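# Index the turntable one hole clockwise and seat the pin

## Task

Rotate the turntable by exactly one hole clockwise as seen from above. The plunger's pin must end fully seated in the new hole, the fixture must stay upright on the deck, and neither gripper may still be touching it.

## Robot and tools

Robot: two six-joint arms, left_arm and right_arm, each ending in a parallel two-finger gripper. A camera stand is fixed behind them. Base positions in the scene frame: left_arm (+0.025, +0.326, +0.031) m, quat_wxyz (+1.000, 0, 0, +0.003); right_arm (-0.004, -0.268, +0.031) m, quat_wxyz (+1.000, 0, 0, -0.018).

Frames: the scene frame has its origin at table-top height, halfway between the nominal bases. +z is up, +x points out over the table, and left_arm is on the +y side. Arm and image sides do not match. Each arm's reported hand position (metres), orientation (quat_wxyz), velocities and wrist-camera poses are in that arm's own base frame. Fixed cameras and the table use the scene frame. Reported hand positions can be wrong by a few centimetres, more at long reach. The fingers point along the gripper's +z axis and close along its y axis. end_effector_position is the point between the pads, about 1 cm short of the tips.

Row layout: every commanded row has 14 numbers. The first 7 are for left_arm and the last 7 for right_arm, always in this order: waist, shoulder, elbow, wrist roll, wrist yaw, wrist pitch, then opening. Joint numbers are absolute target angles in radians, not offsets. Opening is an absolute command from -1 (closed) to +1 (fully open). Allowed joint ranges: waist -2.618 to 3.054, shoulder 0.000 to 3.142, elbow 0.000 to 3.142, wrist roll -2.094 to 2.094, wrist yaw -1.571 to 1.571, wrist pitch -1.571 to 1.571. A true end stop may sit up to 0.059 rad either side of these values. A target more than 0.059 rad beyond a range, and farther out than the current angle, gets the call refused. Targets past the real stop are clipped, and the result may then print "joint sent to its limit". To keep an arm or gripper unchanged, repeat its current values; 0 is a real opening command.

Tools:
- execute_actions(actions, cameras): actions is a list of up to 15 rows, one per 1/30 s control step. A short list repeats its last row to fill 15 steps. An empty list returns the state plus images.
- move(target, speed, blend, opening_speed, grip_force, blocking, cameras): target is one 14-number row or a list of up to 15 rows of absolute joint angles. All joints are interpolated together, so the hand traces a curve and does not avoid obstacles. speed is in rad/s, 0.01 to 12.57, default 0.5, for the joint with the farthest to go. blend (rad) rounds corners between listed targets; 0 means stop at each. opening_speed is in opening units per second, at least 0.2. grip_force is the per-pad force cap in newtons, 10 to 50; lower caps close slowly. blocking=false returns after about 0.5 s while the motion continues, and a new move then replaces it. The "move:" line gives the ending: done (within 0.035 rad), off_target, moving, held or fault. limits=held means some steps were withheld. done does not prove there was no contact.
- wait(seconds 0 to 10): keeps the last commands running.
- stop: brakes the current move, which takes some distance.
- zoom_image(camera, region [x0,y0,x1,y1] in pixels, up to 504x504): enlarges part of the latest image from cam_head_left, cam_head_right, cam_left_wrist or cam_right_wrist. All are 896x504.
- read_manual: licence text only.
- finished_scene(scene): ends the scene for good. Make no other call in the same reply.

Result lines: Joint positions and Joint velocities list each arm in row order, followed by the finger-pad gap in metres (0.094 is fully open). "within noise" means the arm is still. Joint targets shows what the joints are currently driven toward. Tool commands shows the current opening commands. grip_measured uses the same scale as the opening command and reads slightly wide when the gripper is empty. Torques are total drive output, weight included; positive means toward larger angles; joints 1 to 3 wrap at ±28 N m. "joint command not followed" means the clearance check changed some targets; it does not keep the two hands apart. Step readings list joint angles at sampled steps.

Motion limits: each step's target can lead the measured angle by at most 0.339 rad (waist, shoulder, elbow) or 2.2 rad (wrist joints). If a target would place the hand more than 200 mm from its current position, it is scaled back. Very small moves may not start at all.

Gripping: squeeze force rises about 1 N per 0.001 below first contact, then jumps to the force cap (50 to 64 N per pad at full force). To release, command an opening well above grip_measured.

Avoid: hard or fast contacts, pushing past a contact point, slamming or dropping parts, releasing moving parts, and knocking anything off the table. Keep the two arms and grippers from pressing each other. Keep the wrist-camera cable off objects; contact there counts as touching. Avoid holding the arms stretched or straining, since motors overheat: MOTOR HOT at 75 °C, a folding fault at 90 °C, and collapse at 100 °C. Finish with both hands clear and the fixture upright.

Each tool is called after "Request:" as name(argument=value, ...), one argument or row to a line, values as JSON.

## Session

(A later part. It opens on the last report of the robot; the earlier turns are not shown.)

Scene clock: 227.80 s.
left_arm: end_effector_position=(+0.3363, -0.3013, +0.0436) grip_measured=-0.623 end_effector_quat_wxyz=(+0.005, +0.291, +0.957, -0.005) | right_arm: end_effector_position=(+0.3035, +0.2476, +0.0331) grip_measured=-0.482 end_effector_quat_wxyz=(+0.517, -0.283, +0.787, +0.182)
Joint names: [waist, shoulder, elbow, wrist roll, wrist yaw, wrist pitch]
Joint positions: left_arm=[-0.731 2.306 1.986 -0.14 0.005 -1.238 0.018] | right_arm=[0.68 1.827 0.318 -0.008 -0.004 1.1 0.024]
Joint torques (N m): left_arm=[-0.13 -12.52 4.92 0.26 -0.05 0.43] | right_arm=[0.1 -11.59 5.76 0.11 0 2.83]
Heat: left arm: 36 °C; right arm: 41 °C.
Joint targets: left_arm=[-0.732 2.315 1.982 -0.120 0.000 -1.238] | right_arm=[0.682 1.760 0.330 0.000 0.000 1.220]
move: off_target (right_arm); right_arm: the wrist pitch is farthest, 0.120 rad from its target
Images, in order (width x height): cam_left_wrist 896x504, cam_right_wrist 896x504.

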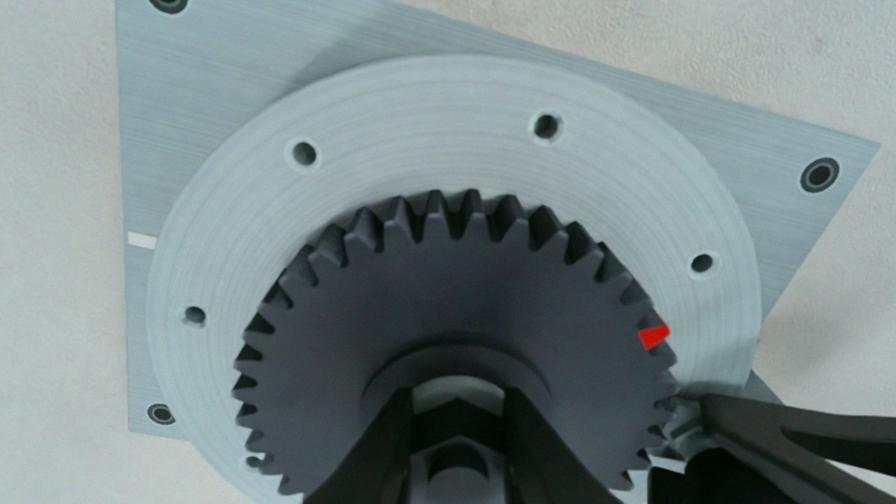

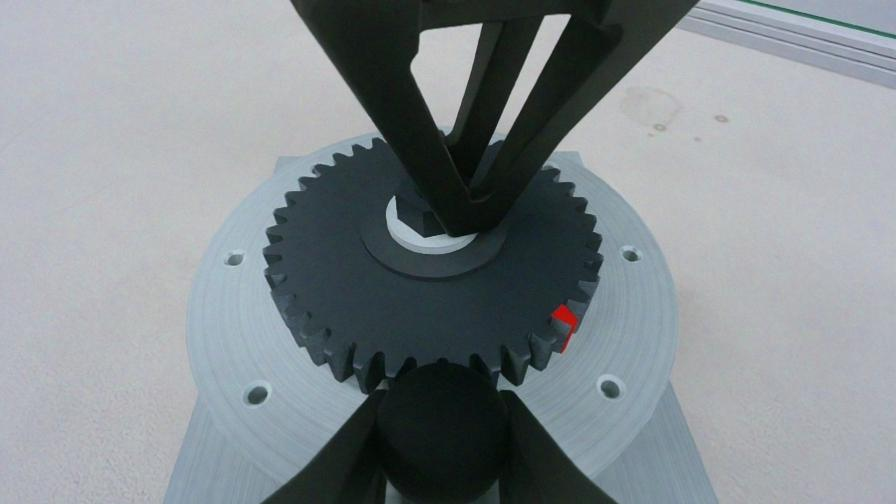

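Request:
move(
  target=[
    [-0.732,2.315,1.982,-0.12,0,-1.238,-1,0.682,1.835,0.32,0,0,1.08,-1],
    [-0.732,2.315,1.982,-0.12,0,-1.238,-1,0.682,1.835,0.32,0,0,1.08,0.3],
    [-0.732,2.315,1.982,-0.06,0,-1.238,-1,0.682,1.835,0.32,0,0,1.08,0.3],
  ],
  speed=0.25,
  cameras=["cam_right_wrist","cam_left_wrist"],
)

Scene clock: 244.93 s.
left_arm: end_effector_position=(+0.3364, -0.3014, +0.0436) grip_measured=-0.623 end_effector_quat_wxyz=(+0.005, +0.306, +0.952, -0.005) | right_arm: end_effector_position=(+0.3027, +0.2469, +0.0307) grip_measured=+0.298 end_effector_quat_wxyz=(+0.513, -0.284, +0.790, +0.181)
Joint names: [waist, shoulder, elbow, wrist roll, wrist yaw, wrist pitch]
Joint positions: left_arm=[-0.731 2.306 1.986 -0.108 0.005 -1.237 0.018] | right_arm=[0.68 1.827 0.318 -0.008 -0.004 1.089 0.061]
Joint torques (N m): left_arm=[-0.14 -12.48 4.9 0.55 -0.04 0.43] | right_arm=[0.09 -5.59 4.78 0.1 0.02 1.64]
Heat: left arm: 36 °C; right arm: 45 °C.
Joint targets: left_arm=[-0.732 2.315 1.982 -0.060 0.000 -1.238] | right_arm=[0.682 1.835 0.320 0.000 0.000 1.080]
move: off_target (left_arm); left_arm: the wrist roll is farthest, 0.048 rad from its target
Images, in order (width x height): cam_left_wrist 896x504, cam_right_wrist 896x504.

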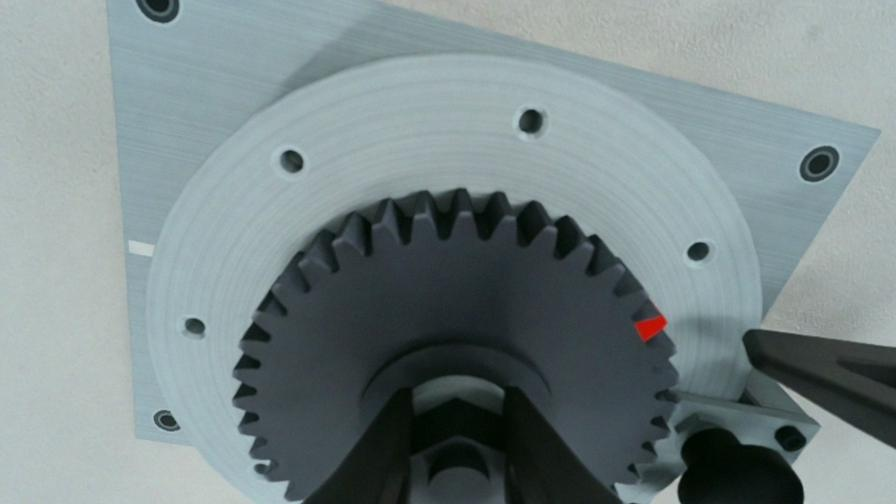

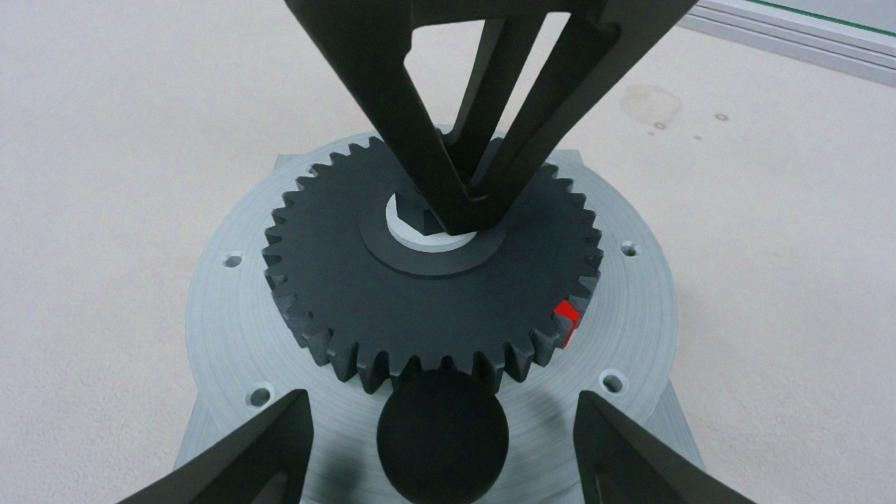

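Request:
move(
  target=[
    [-0.732,2.315,1.982,-0.11,0,-1.238,-1,0.682,1.80,0.17,0,0,1.12,0.3],
    [-0.732,2.315,1.982,-0.14,0,-1.238,-1,0.682,1.80,0.17,0,0,1.12,0.3],
  ],
  speed=0.3,
  cameras=["cam_right_wrist","cam_left_wrist"],
)

Scene clock: 256.80 s.
left_arm: end_effector_position=(+0.3364, -0.3014, +0.0436) grip_measured=-0.623 end_effector_quat_wxyz=(+0.005, +0.293, +0.956, -0.005) | right_arm: end_effector_position=(+0.2649, +0.2164, -0.0026) grip_measured=+0.298 end_effector_quat_wxyz=(+0.467, -0.293, +0.818, +0.165)
Joint names: [waist, shoulder, elbow, wrist roll, wrist yaw, wrist pitch]
Joint positions: left_arm=[-0.731 2.306 1.986 -0.136 0.005 -1.237 0.018] | right_arm=[0.68 1.824 0.173 -0.006 -0.004 1.115 0.061]
Joint torques (N m): left_arm=[-0.09 -12.53 4.86 0 -0.05 0.43] | right_arm=[0.13 -7.16 3.33 0.07 0.03 1.7]
Heat: left arm: 36 °C; right arm: 43 °C.
Joint targets: left_arm=[-0.732 2.315 1.982 -0.140 0.000 -1.238] | right_arm=[0.682 1.800 0.170 0.000 0.000 1.120]
move: done
Images, in order (width x height): cam_left_wrist 896x504, cam_right_wrist 896x504.

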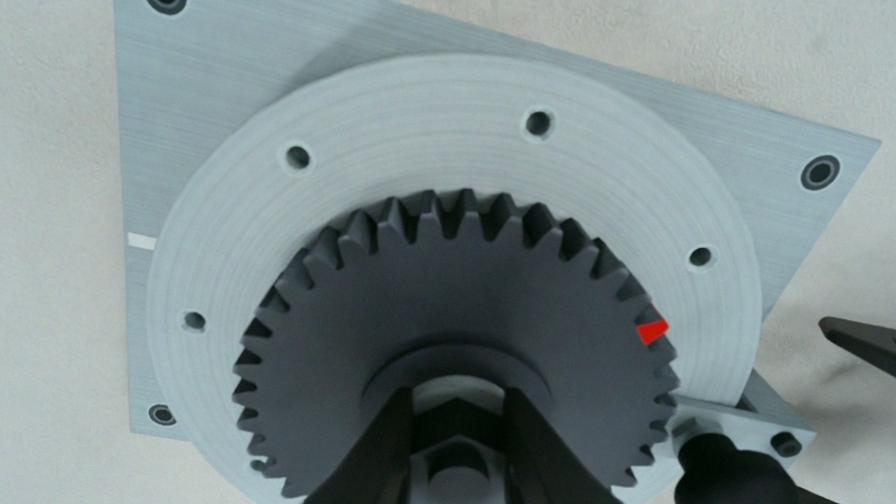

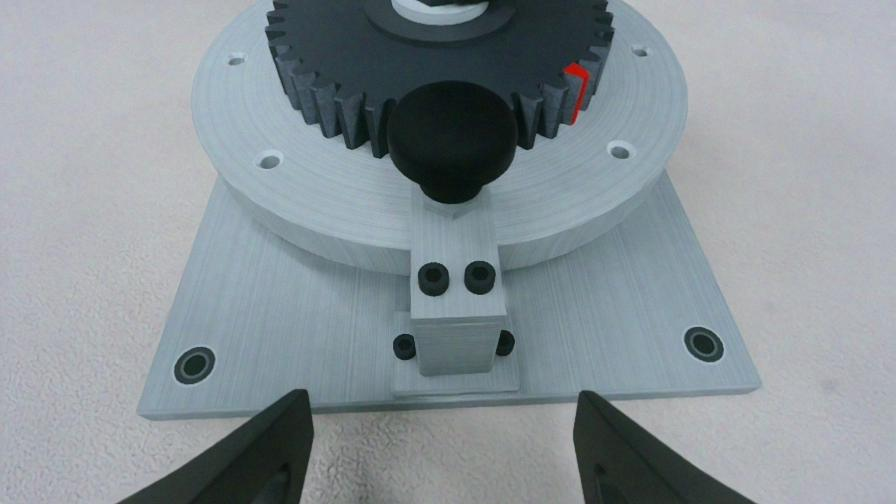

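Request:
zoom_image(
  camera="cam_right_wrist",
  region=[300, 60, 600, 420],
)

Scaled by 1.400 from the camera's 896x504 image, which has a finer 1280x720 frame.

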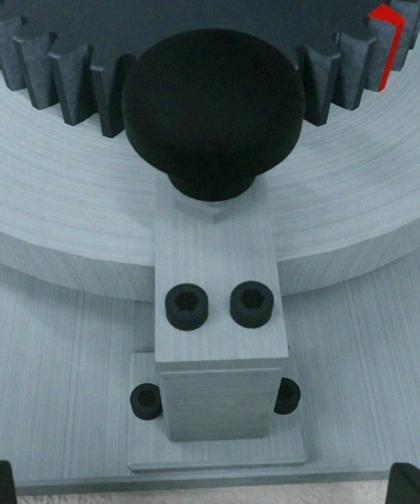

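Request:
move(
  target=[
    [-0.732,2.315,1.982,-0.20,0,-1.238,-1,0.682,1.80,0.17,0,0,1.12,0.3],
    [-0.732,2.315,1.982,-0.11,0,-1.238,-1,0.682,1.80,0.17,0,0,1.12,0.3],
    [-0.732,2.315,1.982,-0.155,0,-1.238,-1,0.682,1.80,0.17,0,0,1.12,0.3],
    [-0.732,2.315,1.982,-0.15,0,-1.238,-0.1,0.682,1.76,0.2,0,0,1.08,0.3],
  ],
  speed=0.2,
  cameras=["cam_right_wrist","cam_left_wrist"],
)

Request:
zoom_image(
  camera="cam_right_wrist",
  region=[300, 60, 600, 420],
)

Scene clock: 276.90 s.
left_arm: end_effector_position=(+0.3362, -0.3014, +0.0434) grip_measured=-0.101 end_effector_quat_wxyz=(+0.004, +0.289, +0.957, -0.005) | right_arm: end_effector_position=(+0.2710, +0.2213, +0.0100) grip_measured=+0.298 end_effector_quat_wxyz=(+0.480, -0.290, +0.810, +0.170)
Joint names: [waist, shoulder, elbow, wrist roll, wrist yaw, wrist pitch]
Joint positions: left_arm=[-0.731 2.307 1.986 -0.145 0.006 -1.238 0.042] | right_arm=[0.68 1.781 0.19 -0.006 -0.004 1.09 0.061]
Joint torques (N m): left_arm=[-0.16 -12.56 4.96 -0.06 -0.07 0.41] | right_arm=[0.14 -6.97 4.98 0.09 0.04 1.6]
Heat: left arm: 36 °C; right arm: 42 °C.
Joint targets: left_arm=[-0.732 2.315 1.982 -0.150 0.000 -1.238] | right_arm=[0.682 1.760 0.200 0.000 0.000 1.080]
move: done
Images, in order (width x height): cam_left_wrist 896x504, cam_right_wrist 896x504.

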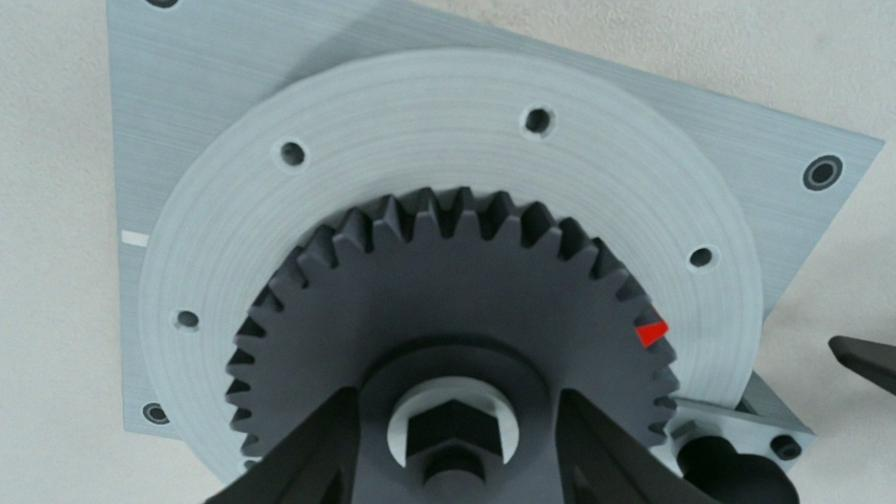

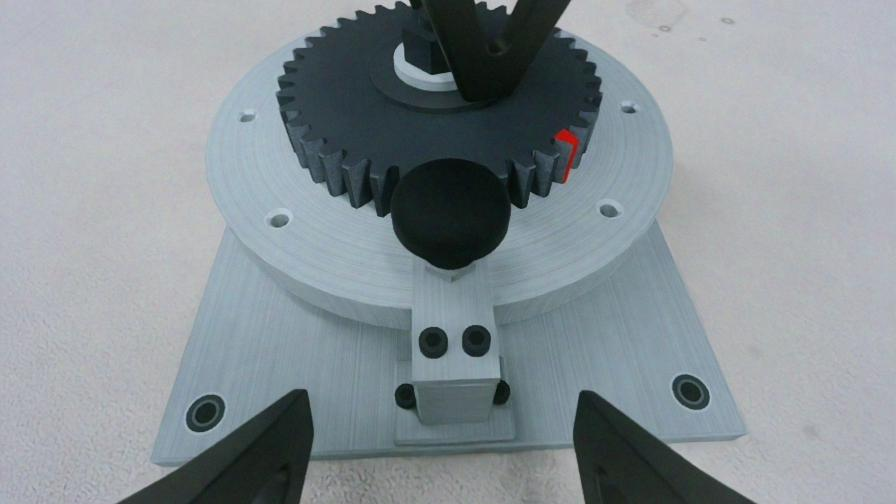

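Scaled by 1.400 from the camera's 896x504 image, which has a finer 1280x720 frame.

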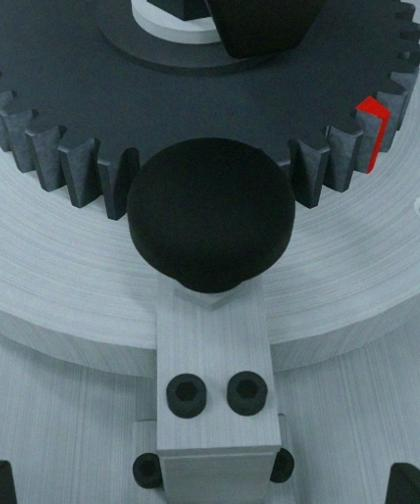

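Request:
move(
  target=[
    [-0.732,2.29,2.13,-0.15,0,-1.40,0,0.682,1.76,0.15,0,0,1.12,0.3],
    [-0.3,2.29,2.13,-0.15,0,-1.40,0,0.4,1.6,0.15,0,0,1.2,0.3],
  ],
  speed=0.5,
  cameras=["cam_head_left"],
)

Request:
zoom_image(
  camera="cam_head_left",
  region=[395, 245, 515, 355],
)

Scene clock: 286.67 s.
left_arm: end_effector_position=(+0.4269, -0.1282, +0.0739) grip_measured=-0.001 end_effector_quat_wxyz=(-0.006, +0.074, +0.997, +0.001) | right_arm: end_effector_position=(+0.3295, +0.1441, +0.0759) grip_measured=+0.298 end_effector_quat_wxyz=(+0.589, -0.165, +0.781, +0.121)
Joint names: [waist, shoulder, elbow, wrist roll, wrist yaw, wrist pitch]
Joint positions: left_arm=[-0.294 2.307 2.107 -0.145 0 -1.384 0.047] | right_arm=[0.408 1.62 0.156 -0.006 -0.003 1.186 0.061]
Joint torques (N m): left_arm=[-0.47 -14.86 6.99 -0.05 0 0.18] | right_arm=[-0.85 -6.13 4.38 0.08 0.01 1.93]
Heat: left arm: 36 °C; right arm: 42 °C.
Joint targets: left_arm=[-0.300 2.290 2.130 -0.150 0.000 -1.400] | right_arm=[0.400 1.600 0.150 0.000 0.000 1.200]
move: done
Images, in order (width x height): cam_head_left 896x504.

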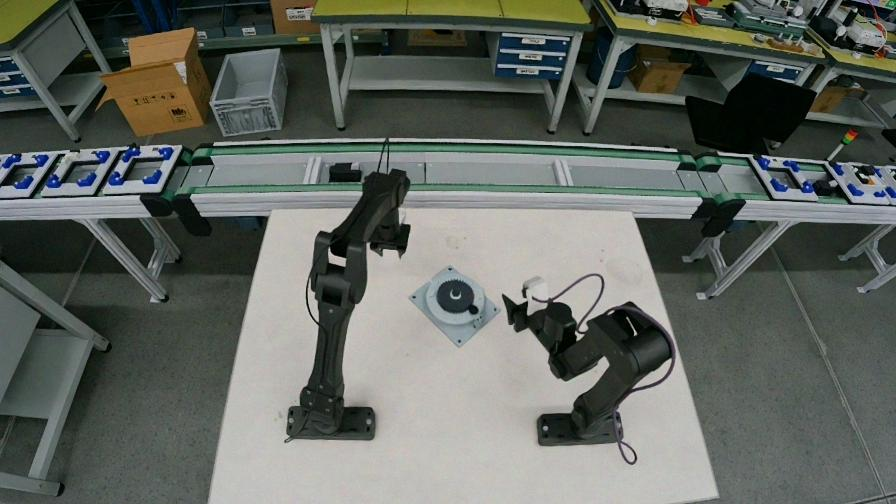

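Scaled by 4.200 from the camera's 896x504 image, which has a finer 1280x720 frame.

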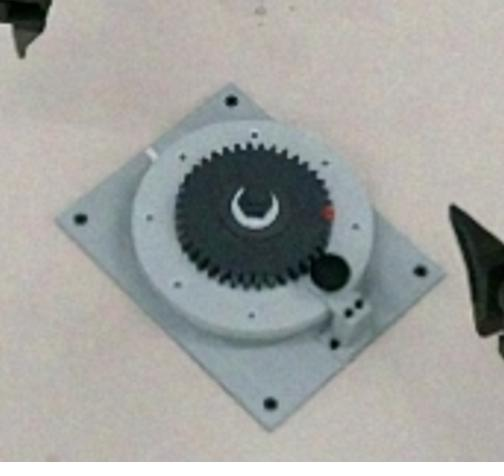

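Request:
finished_scene(
  scene=2,
)

The scene is finished: the task was done.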